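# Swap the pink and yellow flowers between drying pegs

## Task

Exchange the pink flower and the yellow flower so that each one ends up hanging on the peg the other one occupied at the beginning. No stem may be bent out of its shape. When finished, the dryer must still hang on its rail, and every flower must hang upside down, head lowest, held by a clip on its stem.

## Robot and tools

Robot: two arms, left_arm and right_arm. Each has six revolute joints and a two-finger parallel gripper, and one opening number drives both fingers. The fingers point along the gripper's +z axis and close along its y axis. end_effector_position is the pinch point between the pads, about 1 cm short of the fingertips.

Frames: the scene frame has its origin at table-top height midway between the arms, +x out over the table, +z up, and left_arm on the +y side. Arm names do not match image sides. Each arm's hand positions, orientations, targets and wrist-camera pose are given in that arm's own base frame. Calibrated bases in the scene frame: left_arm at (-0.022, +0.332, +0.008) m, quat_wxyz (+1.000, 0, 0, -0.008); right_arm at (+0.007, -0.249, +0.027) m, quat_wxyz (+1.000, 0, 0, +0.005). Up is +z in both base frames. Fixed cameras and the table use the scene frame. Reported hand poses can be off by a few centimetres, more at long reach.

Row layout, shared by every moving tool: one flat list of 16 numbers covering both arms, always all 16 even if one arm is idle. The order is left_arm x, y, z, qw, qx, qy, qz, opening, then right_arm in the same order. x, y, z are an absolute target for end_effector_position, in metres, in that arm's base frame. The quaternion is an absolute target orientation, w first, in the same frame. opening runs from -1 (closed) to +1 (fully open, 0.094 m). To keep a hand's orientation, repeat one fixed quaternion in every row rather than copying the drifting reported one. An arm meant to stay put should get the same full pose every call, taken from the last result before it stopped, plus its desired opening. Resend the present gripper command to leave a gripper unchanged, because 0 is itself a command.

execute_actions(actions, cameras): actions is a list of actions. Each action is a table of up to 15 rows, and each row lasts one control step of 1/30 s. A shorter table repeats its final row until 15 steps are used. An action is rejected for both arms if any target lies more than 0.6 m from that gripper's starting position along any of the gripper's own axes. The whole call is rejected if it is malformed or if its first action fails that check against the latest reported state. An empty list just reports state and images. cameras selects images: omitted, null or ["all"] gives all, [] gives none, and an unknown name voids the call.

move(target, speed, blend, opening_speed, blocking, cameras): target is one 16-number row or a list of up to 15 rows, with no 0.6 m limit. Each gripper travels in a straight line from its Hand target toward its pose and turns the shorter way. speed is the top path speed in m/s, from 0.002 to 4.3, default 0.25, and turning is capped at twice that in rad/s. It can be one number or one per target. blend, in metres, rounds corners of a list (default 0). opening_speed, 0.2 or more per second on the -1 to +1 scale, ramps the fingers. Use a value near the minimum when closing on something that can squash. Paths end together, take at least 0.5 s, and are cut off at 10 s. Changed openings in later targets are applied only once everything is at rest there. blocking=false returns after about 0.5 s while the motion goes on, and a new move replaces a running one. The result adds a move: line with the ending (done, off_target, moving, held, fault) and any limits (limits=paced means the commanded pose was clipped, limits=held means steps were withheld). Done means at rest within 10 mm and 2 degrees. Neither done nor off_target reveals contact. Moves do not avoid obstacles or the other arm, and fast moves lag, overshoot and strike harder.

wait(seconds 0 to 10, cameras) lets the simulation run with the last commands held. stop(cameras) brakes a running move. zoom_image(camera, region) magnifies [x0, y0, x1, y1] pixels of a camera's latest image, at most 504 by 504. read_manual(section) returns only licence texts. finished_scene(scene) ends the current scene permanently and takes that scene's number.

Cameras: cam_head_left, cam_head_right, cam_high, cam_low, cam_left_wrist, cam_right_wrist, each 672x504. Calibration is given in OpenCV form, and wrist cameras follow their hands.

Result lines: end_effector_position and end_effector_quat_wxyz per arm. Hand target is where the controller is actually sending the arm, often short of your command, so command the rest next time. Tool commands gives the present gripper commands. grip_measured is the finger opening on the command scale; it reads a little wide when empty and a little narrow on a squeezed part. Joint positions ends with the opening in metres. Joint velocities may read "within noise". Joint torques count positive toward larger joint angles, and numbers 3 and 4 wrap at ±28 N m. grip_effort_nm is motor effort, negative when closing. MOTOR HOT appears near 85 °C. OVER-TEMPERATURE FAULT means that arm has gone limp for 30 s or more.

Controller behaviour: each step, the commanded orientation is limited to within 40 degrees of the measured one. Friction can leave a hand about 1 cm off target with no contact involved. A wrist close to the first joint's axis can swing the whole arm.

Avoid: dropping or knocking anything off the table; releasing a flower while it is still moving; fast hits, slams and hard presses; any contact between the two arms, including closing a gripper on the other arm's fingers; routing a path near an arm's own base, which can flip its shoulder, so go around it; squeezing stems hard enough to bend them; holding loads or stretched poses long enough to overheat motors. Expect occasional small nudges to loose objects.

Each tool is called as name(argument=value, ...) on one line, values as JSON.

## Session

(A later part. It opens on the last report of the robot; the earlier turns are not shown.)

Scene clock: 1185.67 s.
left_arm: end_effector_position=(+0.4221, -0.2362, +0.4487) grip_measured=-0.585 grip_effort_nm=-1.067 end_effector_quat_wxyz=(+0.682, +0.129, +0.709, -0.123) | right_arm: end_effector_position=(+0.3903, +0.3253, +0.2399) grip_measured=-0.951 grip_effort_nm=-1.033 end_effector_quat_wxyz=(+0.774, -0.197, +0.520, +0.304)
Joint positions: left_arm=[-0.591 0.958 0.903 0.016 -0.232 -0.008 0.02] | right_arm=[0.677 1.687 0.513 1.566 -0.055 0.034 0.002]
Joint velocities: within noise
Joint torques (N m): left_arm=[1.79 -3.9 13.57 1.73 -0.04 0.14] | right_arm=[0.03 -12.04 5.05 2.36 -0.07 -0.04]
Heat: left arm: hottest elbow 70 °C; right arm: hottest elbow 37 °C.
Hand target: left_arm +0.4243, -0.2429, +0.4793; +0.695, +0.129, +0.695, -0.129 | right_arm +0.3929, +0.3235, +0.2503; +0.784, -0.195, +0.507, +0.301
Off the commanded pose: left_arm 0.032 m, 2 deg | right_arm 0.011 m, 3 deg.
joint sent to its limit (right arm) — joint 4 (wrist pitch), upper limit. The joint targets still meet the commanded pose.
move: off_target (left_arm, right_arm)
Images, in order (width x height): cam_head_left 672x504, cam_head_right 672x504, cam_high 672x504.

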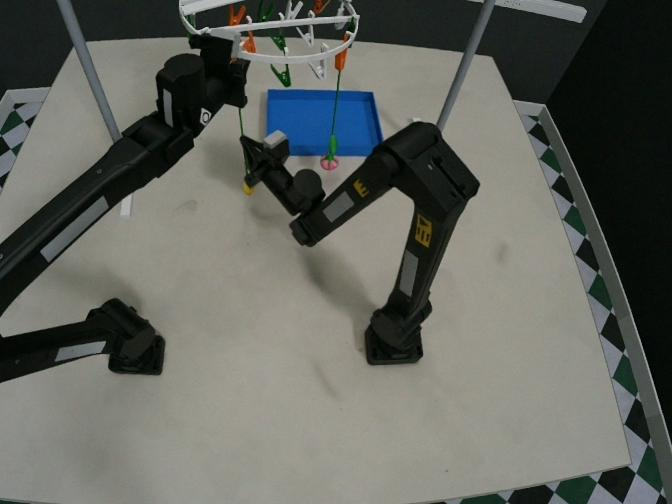

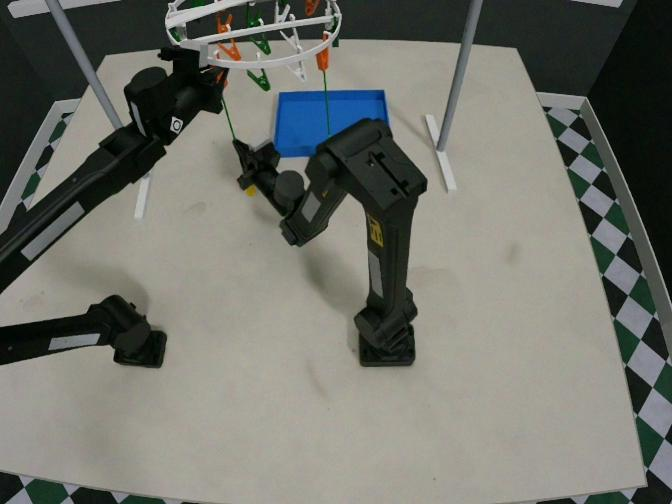

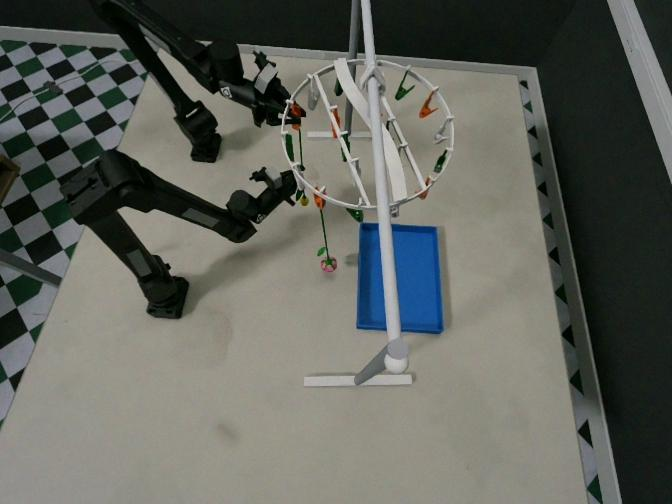

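move(target=[0.426,-0.244,0.48,0.695,0.1289,0.695,-0.1289,-0.72,0.3885,0.319,0.259,0.787,-0.1925,0.501,0.3021,-0.98], speed=0.04, cameras=["cam_high"])

zoom_image(camera="cam_high", region=[288, 118, 308, 138])

Scene clock: 1194.07 s.
left_arm: end_effector_position=(+0.4222, -0.2363, +0.4485) grip_measured=-0.585 grip_effort_nm=-1.067 end_effector_quat_wxyz=(+0.682, +0.129, +0.709, -0.123) | right_arm: end_effector_position=(+0.3877, +0.3236, +0.2530) grip_measured=-0.951 grip_effort_nm=-1.038 end_effector_quat_wxyz=(+0.780, -0.195, +0.509, +0.306)
Joint positions: left_arm=[-0.591 0.958 0.903 0.016 -0.232 -0.008 0.02] | right_arm=[0.677 1.66 0.513 1.566 -0.057 0.034 0.002]
Joint velocities: within noise
Joint torques (N m): left_arm=[1.85 -3.78 13.56 1.73 -0.04 0.14] | right_arm=[-0.15 -11.87 4.44 2.26 -0.05 -0.03]
Heat: left arm: hottest elbow 74 °C; right arm: hottest elbow 37 °C.
Hand target: left_arm +0.4244, -0.2429, +0.4792; +0.695, +0.129, +0.695, -0.129 | right_arm +0.3884, +0.3190, +0.2590; +0.787, -0.193, +0.501, +0.302
Off the commanded pose: left_arm 0.033 m, 2 deg | right_arm 0.008 m, 1 deg.
move: off_target (left_arm)
Images, in order (width x height): cam_high 672x504.

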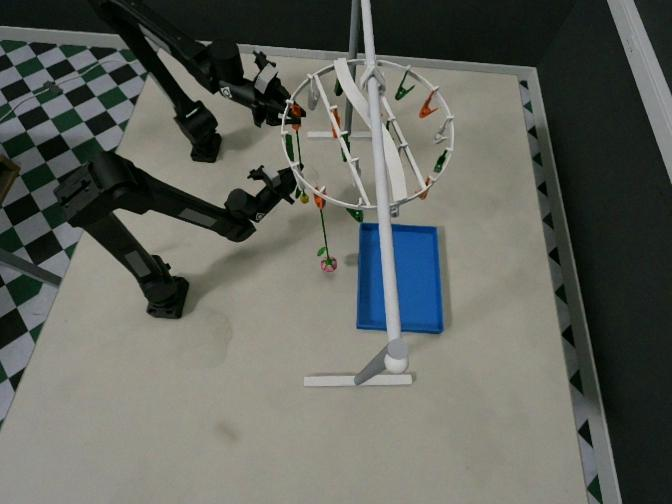

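Scaled by 25.200 from the camera's 672x504 image, which has a finer 960x720 frame.

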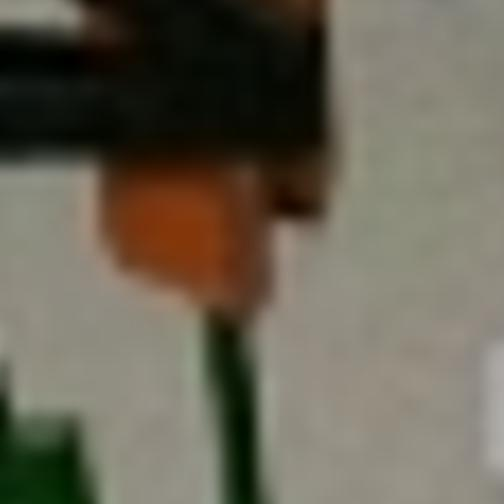

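move(target=[0.426,-0.244,0.48,0.695,0.1289,0.695,-0.1289,-0.72,0.3925,0.3175,0.273,0.787,-0.1925,0.501,0.3021,-0.98], speed=0.03, cameras=["cam_high","cam_left_wrist"])

zoom_image(camera="cam_high", region=[288, 118, 308, 138])

Scene clock: 1198.47 s.
left_arm: end_effector_position=(+0.4222, -0.2363, +0.4485) grip_measured=-0.585 grip_effort_nm=-1.067 end_effector_quat_wxyz=(+0.682, +0.129, +0.709, -0.123) | right_arm: end_effector_position=(+0.3877, +0.3198, +0.2672) grip_measured=-0.951 grip_effort_nm=-1.033 end_effector_quat_wxyz=(+0.783, -0.195, +0.505, +0.306)
Joint positions: left_arm=[-0.591 0.958 0.903 0.016 -0.232 -0.008 0.02] | right_arm=[0.668 1.614 0.513 1.53 -0.066 0.034 0.002]
Joint velocities: within noise
Joint torques (N m): left_arm=[1.85 -3.84 13.55 1.73 -0.04 0.14] | right_arm=[-0.38 -11.46 5.55 1.44 -0.05 0]
Heat: left arm: hottest elbow 75 °C; right arm: hottest elbow 37 °C.
Hand target: left_arm +0.4244, -0.2429, +0.4792; +0.695, +0.129, +0.695, -0.129 | right_arm +0.3924, +0.3174, +0.2729; +0.788, -0.193, +0.501, +0.302
Off the commanded pose: left_arm 0.033 m, 2 deg | right_arm 0.008 m, 1 deg.
move: off_target (left_arm)
camera_calibration:
cam_left_wrist: T_world_to_cam=[[-0.346906, -0.937775, -0.0152721, -0.0684331], [-0.422454, 0.170773, -0.890151, 0.656672], [0.83737, -0.302347, -0.455409, -0.130278], [0, 0, 0, 1]] pos_world=[0.362764, -0.215705, 0.524163]
Images, in order (width x height): cam_high 672x504, cam_left_wrist 672x504.

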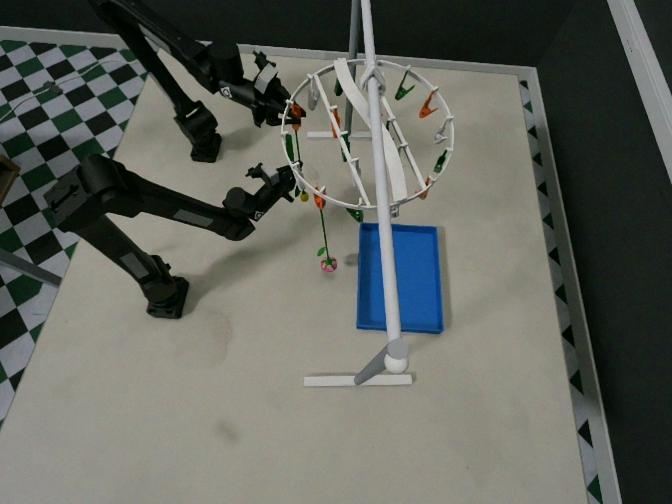

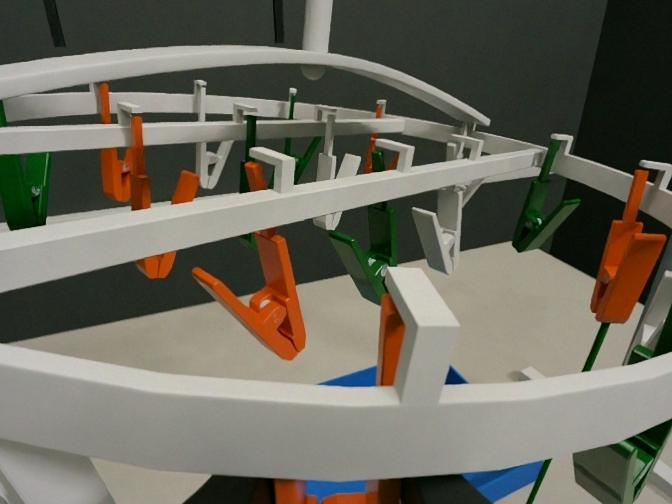

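Scaled by 25.200 from the camera's 672x504 image, which has a finer 960x720 frame.

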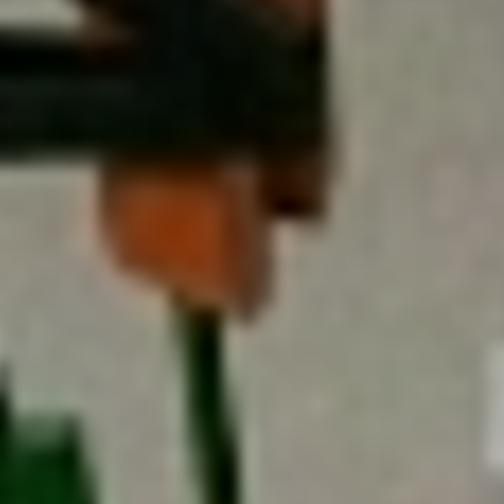

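move(target=[0.426,-0.244,0.48,0.695,0.1289,0.695,-0.1289,-0.72,0.394,0.322,0.279,0.787,-0.1925,0.501,0.3021,-0.98], speed=0.03, cameras=["cam_high"])

zoom_image(camera="cam_high", region=[288, 118, 308, 138])

move(target=[0.426,-0.244,0.48,0.695,0.1289,0.695,-0.1289,0.2,0.394,0.322,0.279,0.787,-0.1925,0.501,0.3021,-0.98], opening_speed=0.4, cameras=[])

move(target=[0.36,-0.218,0.463,0.695,0.1289,0.695,-0.1289,0.2,0.394,0.322,0.279,0.787,-0.1925,0.501,0.3021,-0.98], speed=0.06, cameras=["cam_left_wrist","cam_high"])

zoom_image(camera="cam_left_wrist", region=[270, 280, 430, 484])

zoom_image(camera="cam_high", region=[285, 95, 315, 140])

Scene clock: 1204.30 s.
left_arm: end_effector_position=(+0.4222, -0.2363, +0.4485) grip_measured=-0.585 grip_effort_nm=-1.062 end_effector_quat_wxyz=(+0.682, +0.129, +0.709, -0.123) | right_arm: end_effector_position=(+0.3887, +0.3199, +0.2678) grip_measured=-0.951 grip_effort_nm=-1.028 end_effector_quat_wxyz=(+0.780, -0.195, +0.510, +0.304)
Joint positions: left_arm=[-0.591 0.958 0.903 0.016 -0.232 -0.008 0.02] | right_arm=[0.668 1.6 0.513 1.502 -0.063 0.034 0.002]
Joint velocities: within noise
Joint torques (N m): left_arm=[1.9 -3.84 13.56 1.72 -0.04 0.14] | right_arm=[0.38 -11.4 6.57 1.46 0.09 -0.02]
Heat: left arm: hottest elbow 76 °C; right arm: hottest elbow 37 °C.
Hand target: left_arm +0.4244, -0.2429, +0.4792; +0.695, +0.129, +0.695, -0.129 | right_arm +0.3937, +0.3218, +0.2790; +0.788, -0.193, +0.501, +0.302
Off the commanded pose: left_arm 0.033 m, 2 deg | right_arm 0.013 m, 1 deg.
move: off_target (left_arm, right_arm)
Images, in order (width x height): cam_high 672x504.

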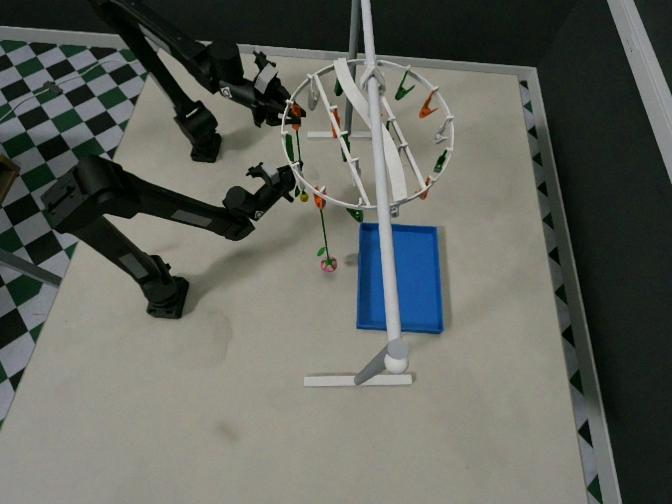

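Scaled by 25.200 from the camera's 672x504 image, which has a finer 960x720 frame.

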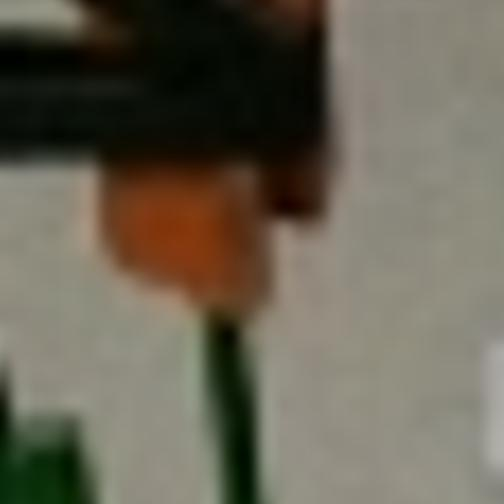

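Scene clock: 1206.93 s.
left_arm: end_effector_position=(+0.4222, -0.2363, +0.4485) grip_measured=+0.198 grip_effort_nm=0.046 end_effector_quat_wxyz=(+0.682, +0.129, +0.709, -0.123) | right_arm: end_effector_position=(+0.3887, +0.3199, +0.2677) grip_measured=-0.951 grip_effort_nm=-1.033 end_effector_quat_wxyz=(+0.780, -0.195, +0.511, +0.304)
Joint positions: left_arm=[-0.591 0.958 0.903 0.016 -0.232 -0.008 0.056] | right_arm=[0.668 1.6 0.513 1.502 -0.063 0.034 0.002]
Joint velocities: within noise
Joint torques (N m): left_arm=[1.9 -3.9 13.56 1.72 -0.04 0.14] | right_arm=[0.44 -11.28 6.6 1.46 0.11 -0.03]
Heat: left arm: hottest elbow 77 °C; right arm: hottest elbow 37 °C.
Hand target: left_arm +0.4244, -0.2429, +0.4792; +0.695, +0.129, +0.695, -0.129 | right_arm +0.3937, +0.3218, +0.2789; +0.787, -0.193, +0.501, +0.302
Off the commanded pose: left_arm 0.033 m, 2 deg | right_arm 0.013 m, 1 deg.
move: off_target (left_arm, right_arm)
No camera images: "cameras" was empty.

Scene clock: 1208.60 s.
left_arm: end_effector_position=(+0.3647, -0.2166, +0.4607) grip_measured=+0.198 grip_effort_nm=0.051 end_effector_quat_wxyz=(+0.695, +0.124, +0.697, -0.129) | right_arm: end_effector_position=(+0.3878, +0.3191, +0.2717) grip_measured=-0.951 grip_effort_nm=-1.033 end_effector_quat_wxyz=(+0.782, -0.194, +0.507, +0.305)
Joint positions: left_arm=[-0.652 0.782 0.823 -0.042 -0.293 -0.007 0.056] | right_arm=[0.668 1.592 0.513 1.502 -0.063 0.034 0.002]
Joint velocities: within noise
Joint torques (N m): left_arm=[1.73 -3.43 9.25 1.72 -0.08 0.14] | right_arm=[0.32 -10.75 6.68 1.44 0.09 -0.03]
Heat: left arm: hottest elbow 76 °C; right arm: hottest elbow 37 °C.
Hand target: left_arm +0.3600, -0.2179, +0.4630; +0.695, +0.129, +0.695, -0.129 | right_arm +0.3937, +0.3218, +0.2790; +0.787, -0.193, +0.501, +0.302
Off the commanded pose: left_arm 0.005 m, 1 deg | right_arm 0.010 m, 1 deg.
move: done
camera_calibration:
cam_left_wrist: T_world_to_cam=[[-0.346612, -0.937985, -0.00668026, -0.0738059], [-0.393573, 0.151894, -0.906658, 0.632791], [0.851446, -0.31163, -0.421814, -0.093248], [0, 0, 0, 1]] pos_world=[0.302863, -0.194405, 0.533898]
Images, in order (width x height): cam_high 672x504, cam_left_wrist 672x504.

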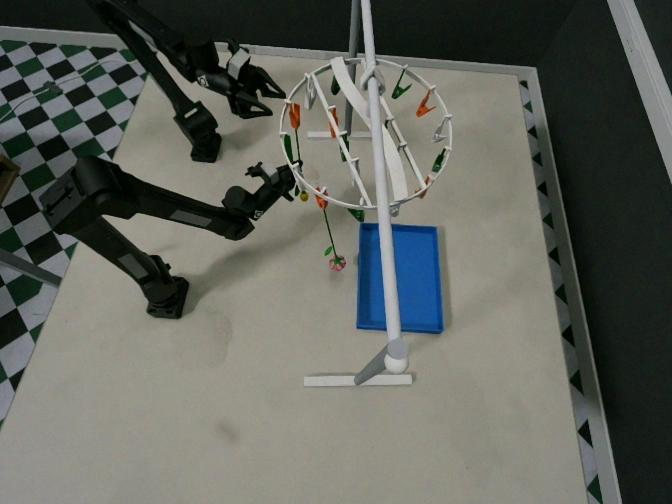

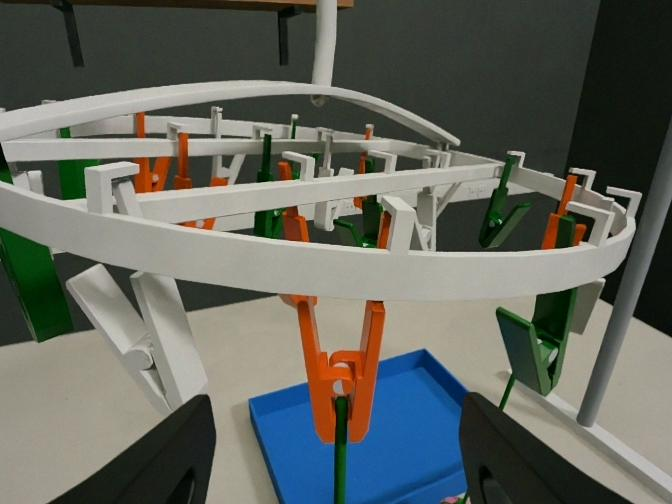

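Scaled by 2.471 from the camera's 672x504 image, which has a finer 960x720 frame.

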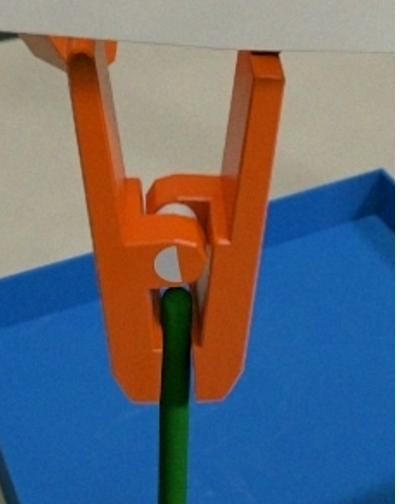

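Scaled by 11.200 from the camera's 672x504 image, which has a finer 960x720 frame.

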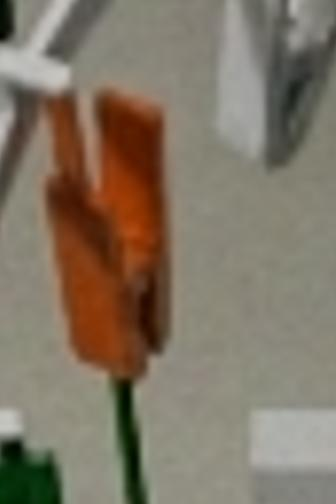

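move(target=[0.36,-0.218,0.463,0.695,0.1289,0.695,-0.1289,0.2,0.391,0.322,0.276,0.787,-0.1925,0.501,0.3021,-0.98], speed=0.03, cameras=[])

move(target=[[0.36,-0.218,0.463,0.695,0.1289,0.695,-0.1289,0.2,0.391,0.322,0.276,0.787,-0.1925,0.501,0.3021,-0.4],[0.31,0.245,0.272,0.787,-0.1925,0.501,0.3021,0,0,0,0,0,0,0,0,0]], speed=0.05, opening_speed=0.4, cameras=[])

Scene clock: 1211.47 s.
left_arm: end_effector_position=(+0.3647, -0.2167, +0.4606) grip_measured=+0.198 grip_effort_nm=0.046 end_effector_quat_wxyz=(+0.695, +0.124, +0.697, -0.129) | right_arm: end_effector_position=(+0.3883, +0.3187, +0.2716) grip_measured=-0.951 grip_effort_nm=-1.038 end_effector_quat_wxyz=(+0.783, -0.193, +0.508, +0.304)
Joint positions: left_arm=[-0.652 0.782 0.823 -0.042 -0.293 -0.007 0.056] | right_arm=[0.668 1.592 0.513 1.501 -0.059 0.034 0.002]
Joint velocities: within noise
Joint torques (N m): left_arm=[1.79 -3.43 9.24 1.7 -0.06 0.14] | right_arm=[0.85 -9.99 6.09 1.99 0.08 -0.03]
Heat: left arm: hottest elbow 75 °C; right arm: hottest elbow 37 °C.
Hand target: left_arm +0.3600, -0.2179, +0.4630; +0.695, +0.129, +0.695, -0.129 | right_arm +0.3909, +0.3219, +0.2759; +0.787, -0.193, +0.501, +0.302
Off the commanded pose: left_arm 0.005 m, 1 deg | right_arm 0.006 m, 1 deg.
move: done
No camera images: "cameras" was empty.

target 2 of 2 gives right_arm/qw, right_arm/qx, right_arm/qy, right_arm/qz that name no orientation (all zero or nearly, or too large to normalise), so nothing of the call was run. Give a quaternion of ordinary size, such as one of length 1.

move(target=[[0.36,-0.218,0.463,0.695,0.1289,0.695,-0.1289,0.2,0.391,0.322,0.276,0.787,-0.1925,0.501,0.3021,-0.4],[0.36,-0.218,0.463,0.695,0.1289,0.695,-0.1289,0.2,0.325,0.26,0.272,0.787,-0.1925,0.501,0.3021,-0.4],[0.30,-0.18,0.45,0.695,0.1289,0.695,-0.1289,0.2,0.28,0.22,0.272,0.787,-0.1925,0.501,0.3021,-0.4]], speed=0.06, opening_speed=0.3)

zoom_image(camera="cam_high", region=[270, 90, 370, 290])

zoom_image(camera="cam_head_right", region=[190, 20, 350, 200])

Scene clock: 1220.33 s.
left_arm: end_effector_position=(+0.3035, -0.1787, +0.4493) grip_measured=+0.198 grip_effort_nm=0.046 end_effector_quat_wxyz=(+0.696, +0.123, +0.696, -0.129) | right_arm: end_effector_position=(+0.2802, +0.2242, +0.2757) grip_measured=-0.401 grip_effort_nm=0.076 end_effector_quat_wxyz=(+0.792, -0.197, +0.494, +0.301)
Joint positions: left_arm=[-0.69 0.55 0.715 -0.163 -0.331 -0.007 0.056] | right_arm=[0.627 1.256 0.142 1.566 -0.103 0.034 0.028]
Joint velocities: within noise
Joint torques (N m): left_arm=[1.85 -0.62 9.13 1.68 -0.08 0.14] | right_arm=[-0.09 -3.66 3.92 1.39 -0.05 0.18]
Heat: left arm: hottest elbow 72 °C; right arm: hottest elbow 37 °C.
Hand target: left_arm +0.3000, -0.1799, +0.4501; +0.695, +0.129, +0.695, -0.129 | right_arm +0.2800, +0.2200, +0.2719; +0.788, -0.192, +0.501, +0.302
Off the commanded pose: left_arm 0.004 m, 1 deg | right_arm 0.006 m, 1 deg.
move: done
camera_calibration:
cam_left_wrist: T_world_to_cam=[[-0.346524, -0.938022, -0.00589492, -0.0599248], [-0.391682, 0.1504, -0.907725, 0.592239], [0.852353, -0.31224, -0.419524, -0.0356182], [0, 0, 0, 1]] pos_world=[0.241563, -0.156405, 0.522294]
cam_right_wrist: T_world_to_cam=[[0.671109, -0.740944, 0.0248024, -0.0298274], [0.0320484, -0.00442877, -0.999477, 0.308735], [0.740666, 0.671552, 0.0207739, -0.276942], [0, 0, 0, 1]] pos_world=[0.215245, 0.165248, 0.315066]

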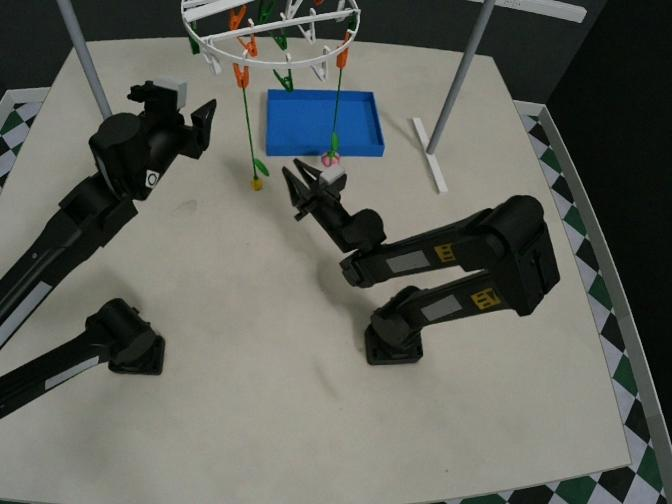

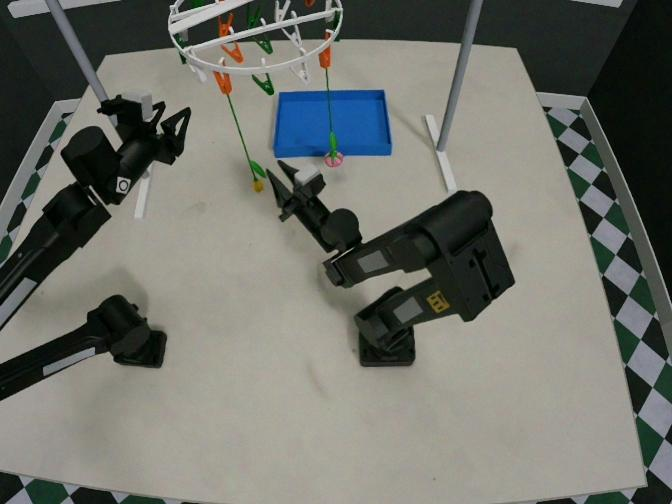

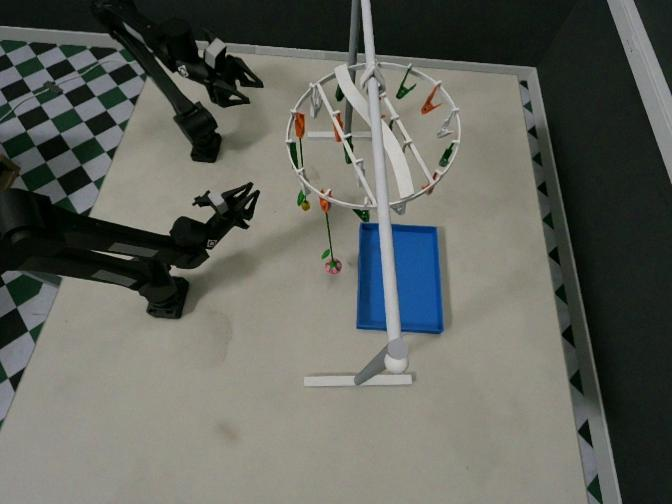

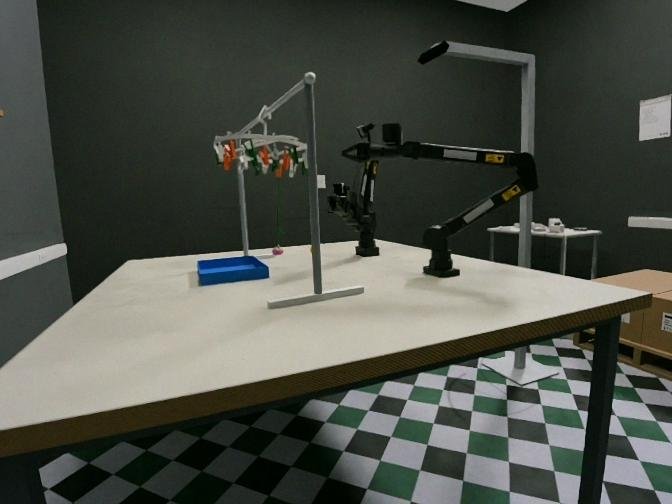

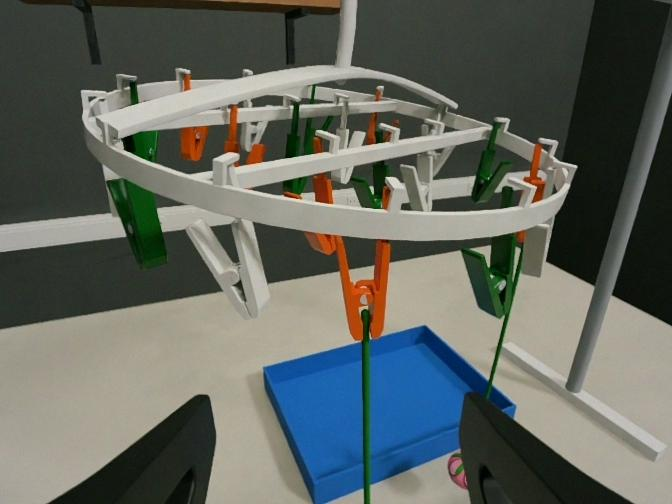

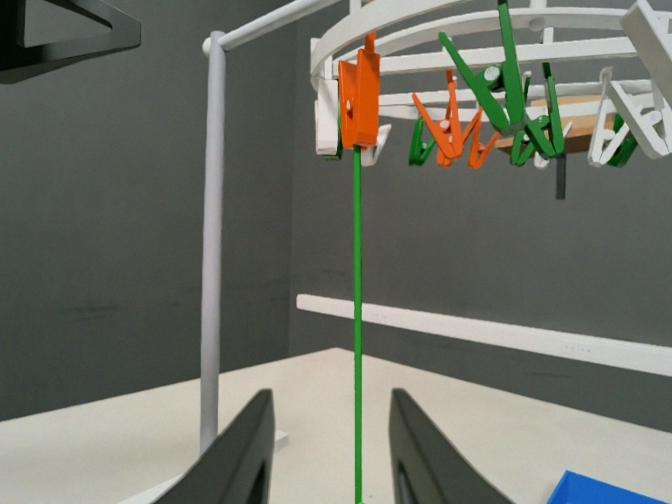

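Scaled by 2.520 from the camera's 672x504 image, which has a finer 960x720 frame.

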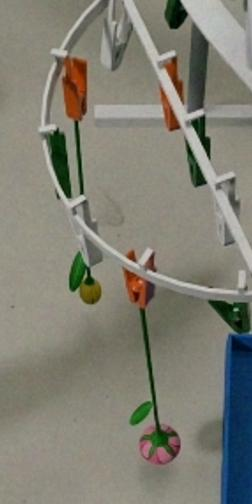

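Scaled by 2.800 from the camera's 672x504 image, which has a finer 960x720 frame.

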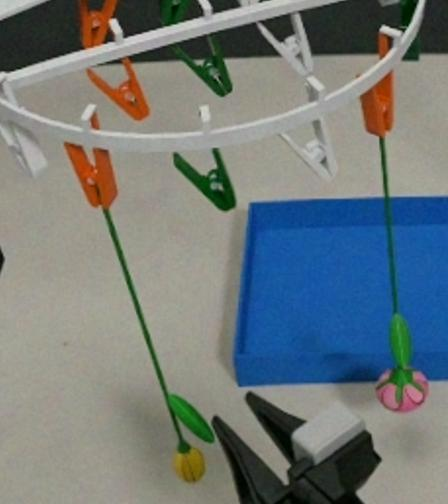

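finished_scene(scene=1)

The scene is finished: the task was done.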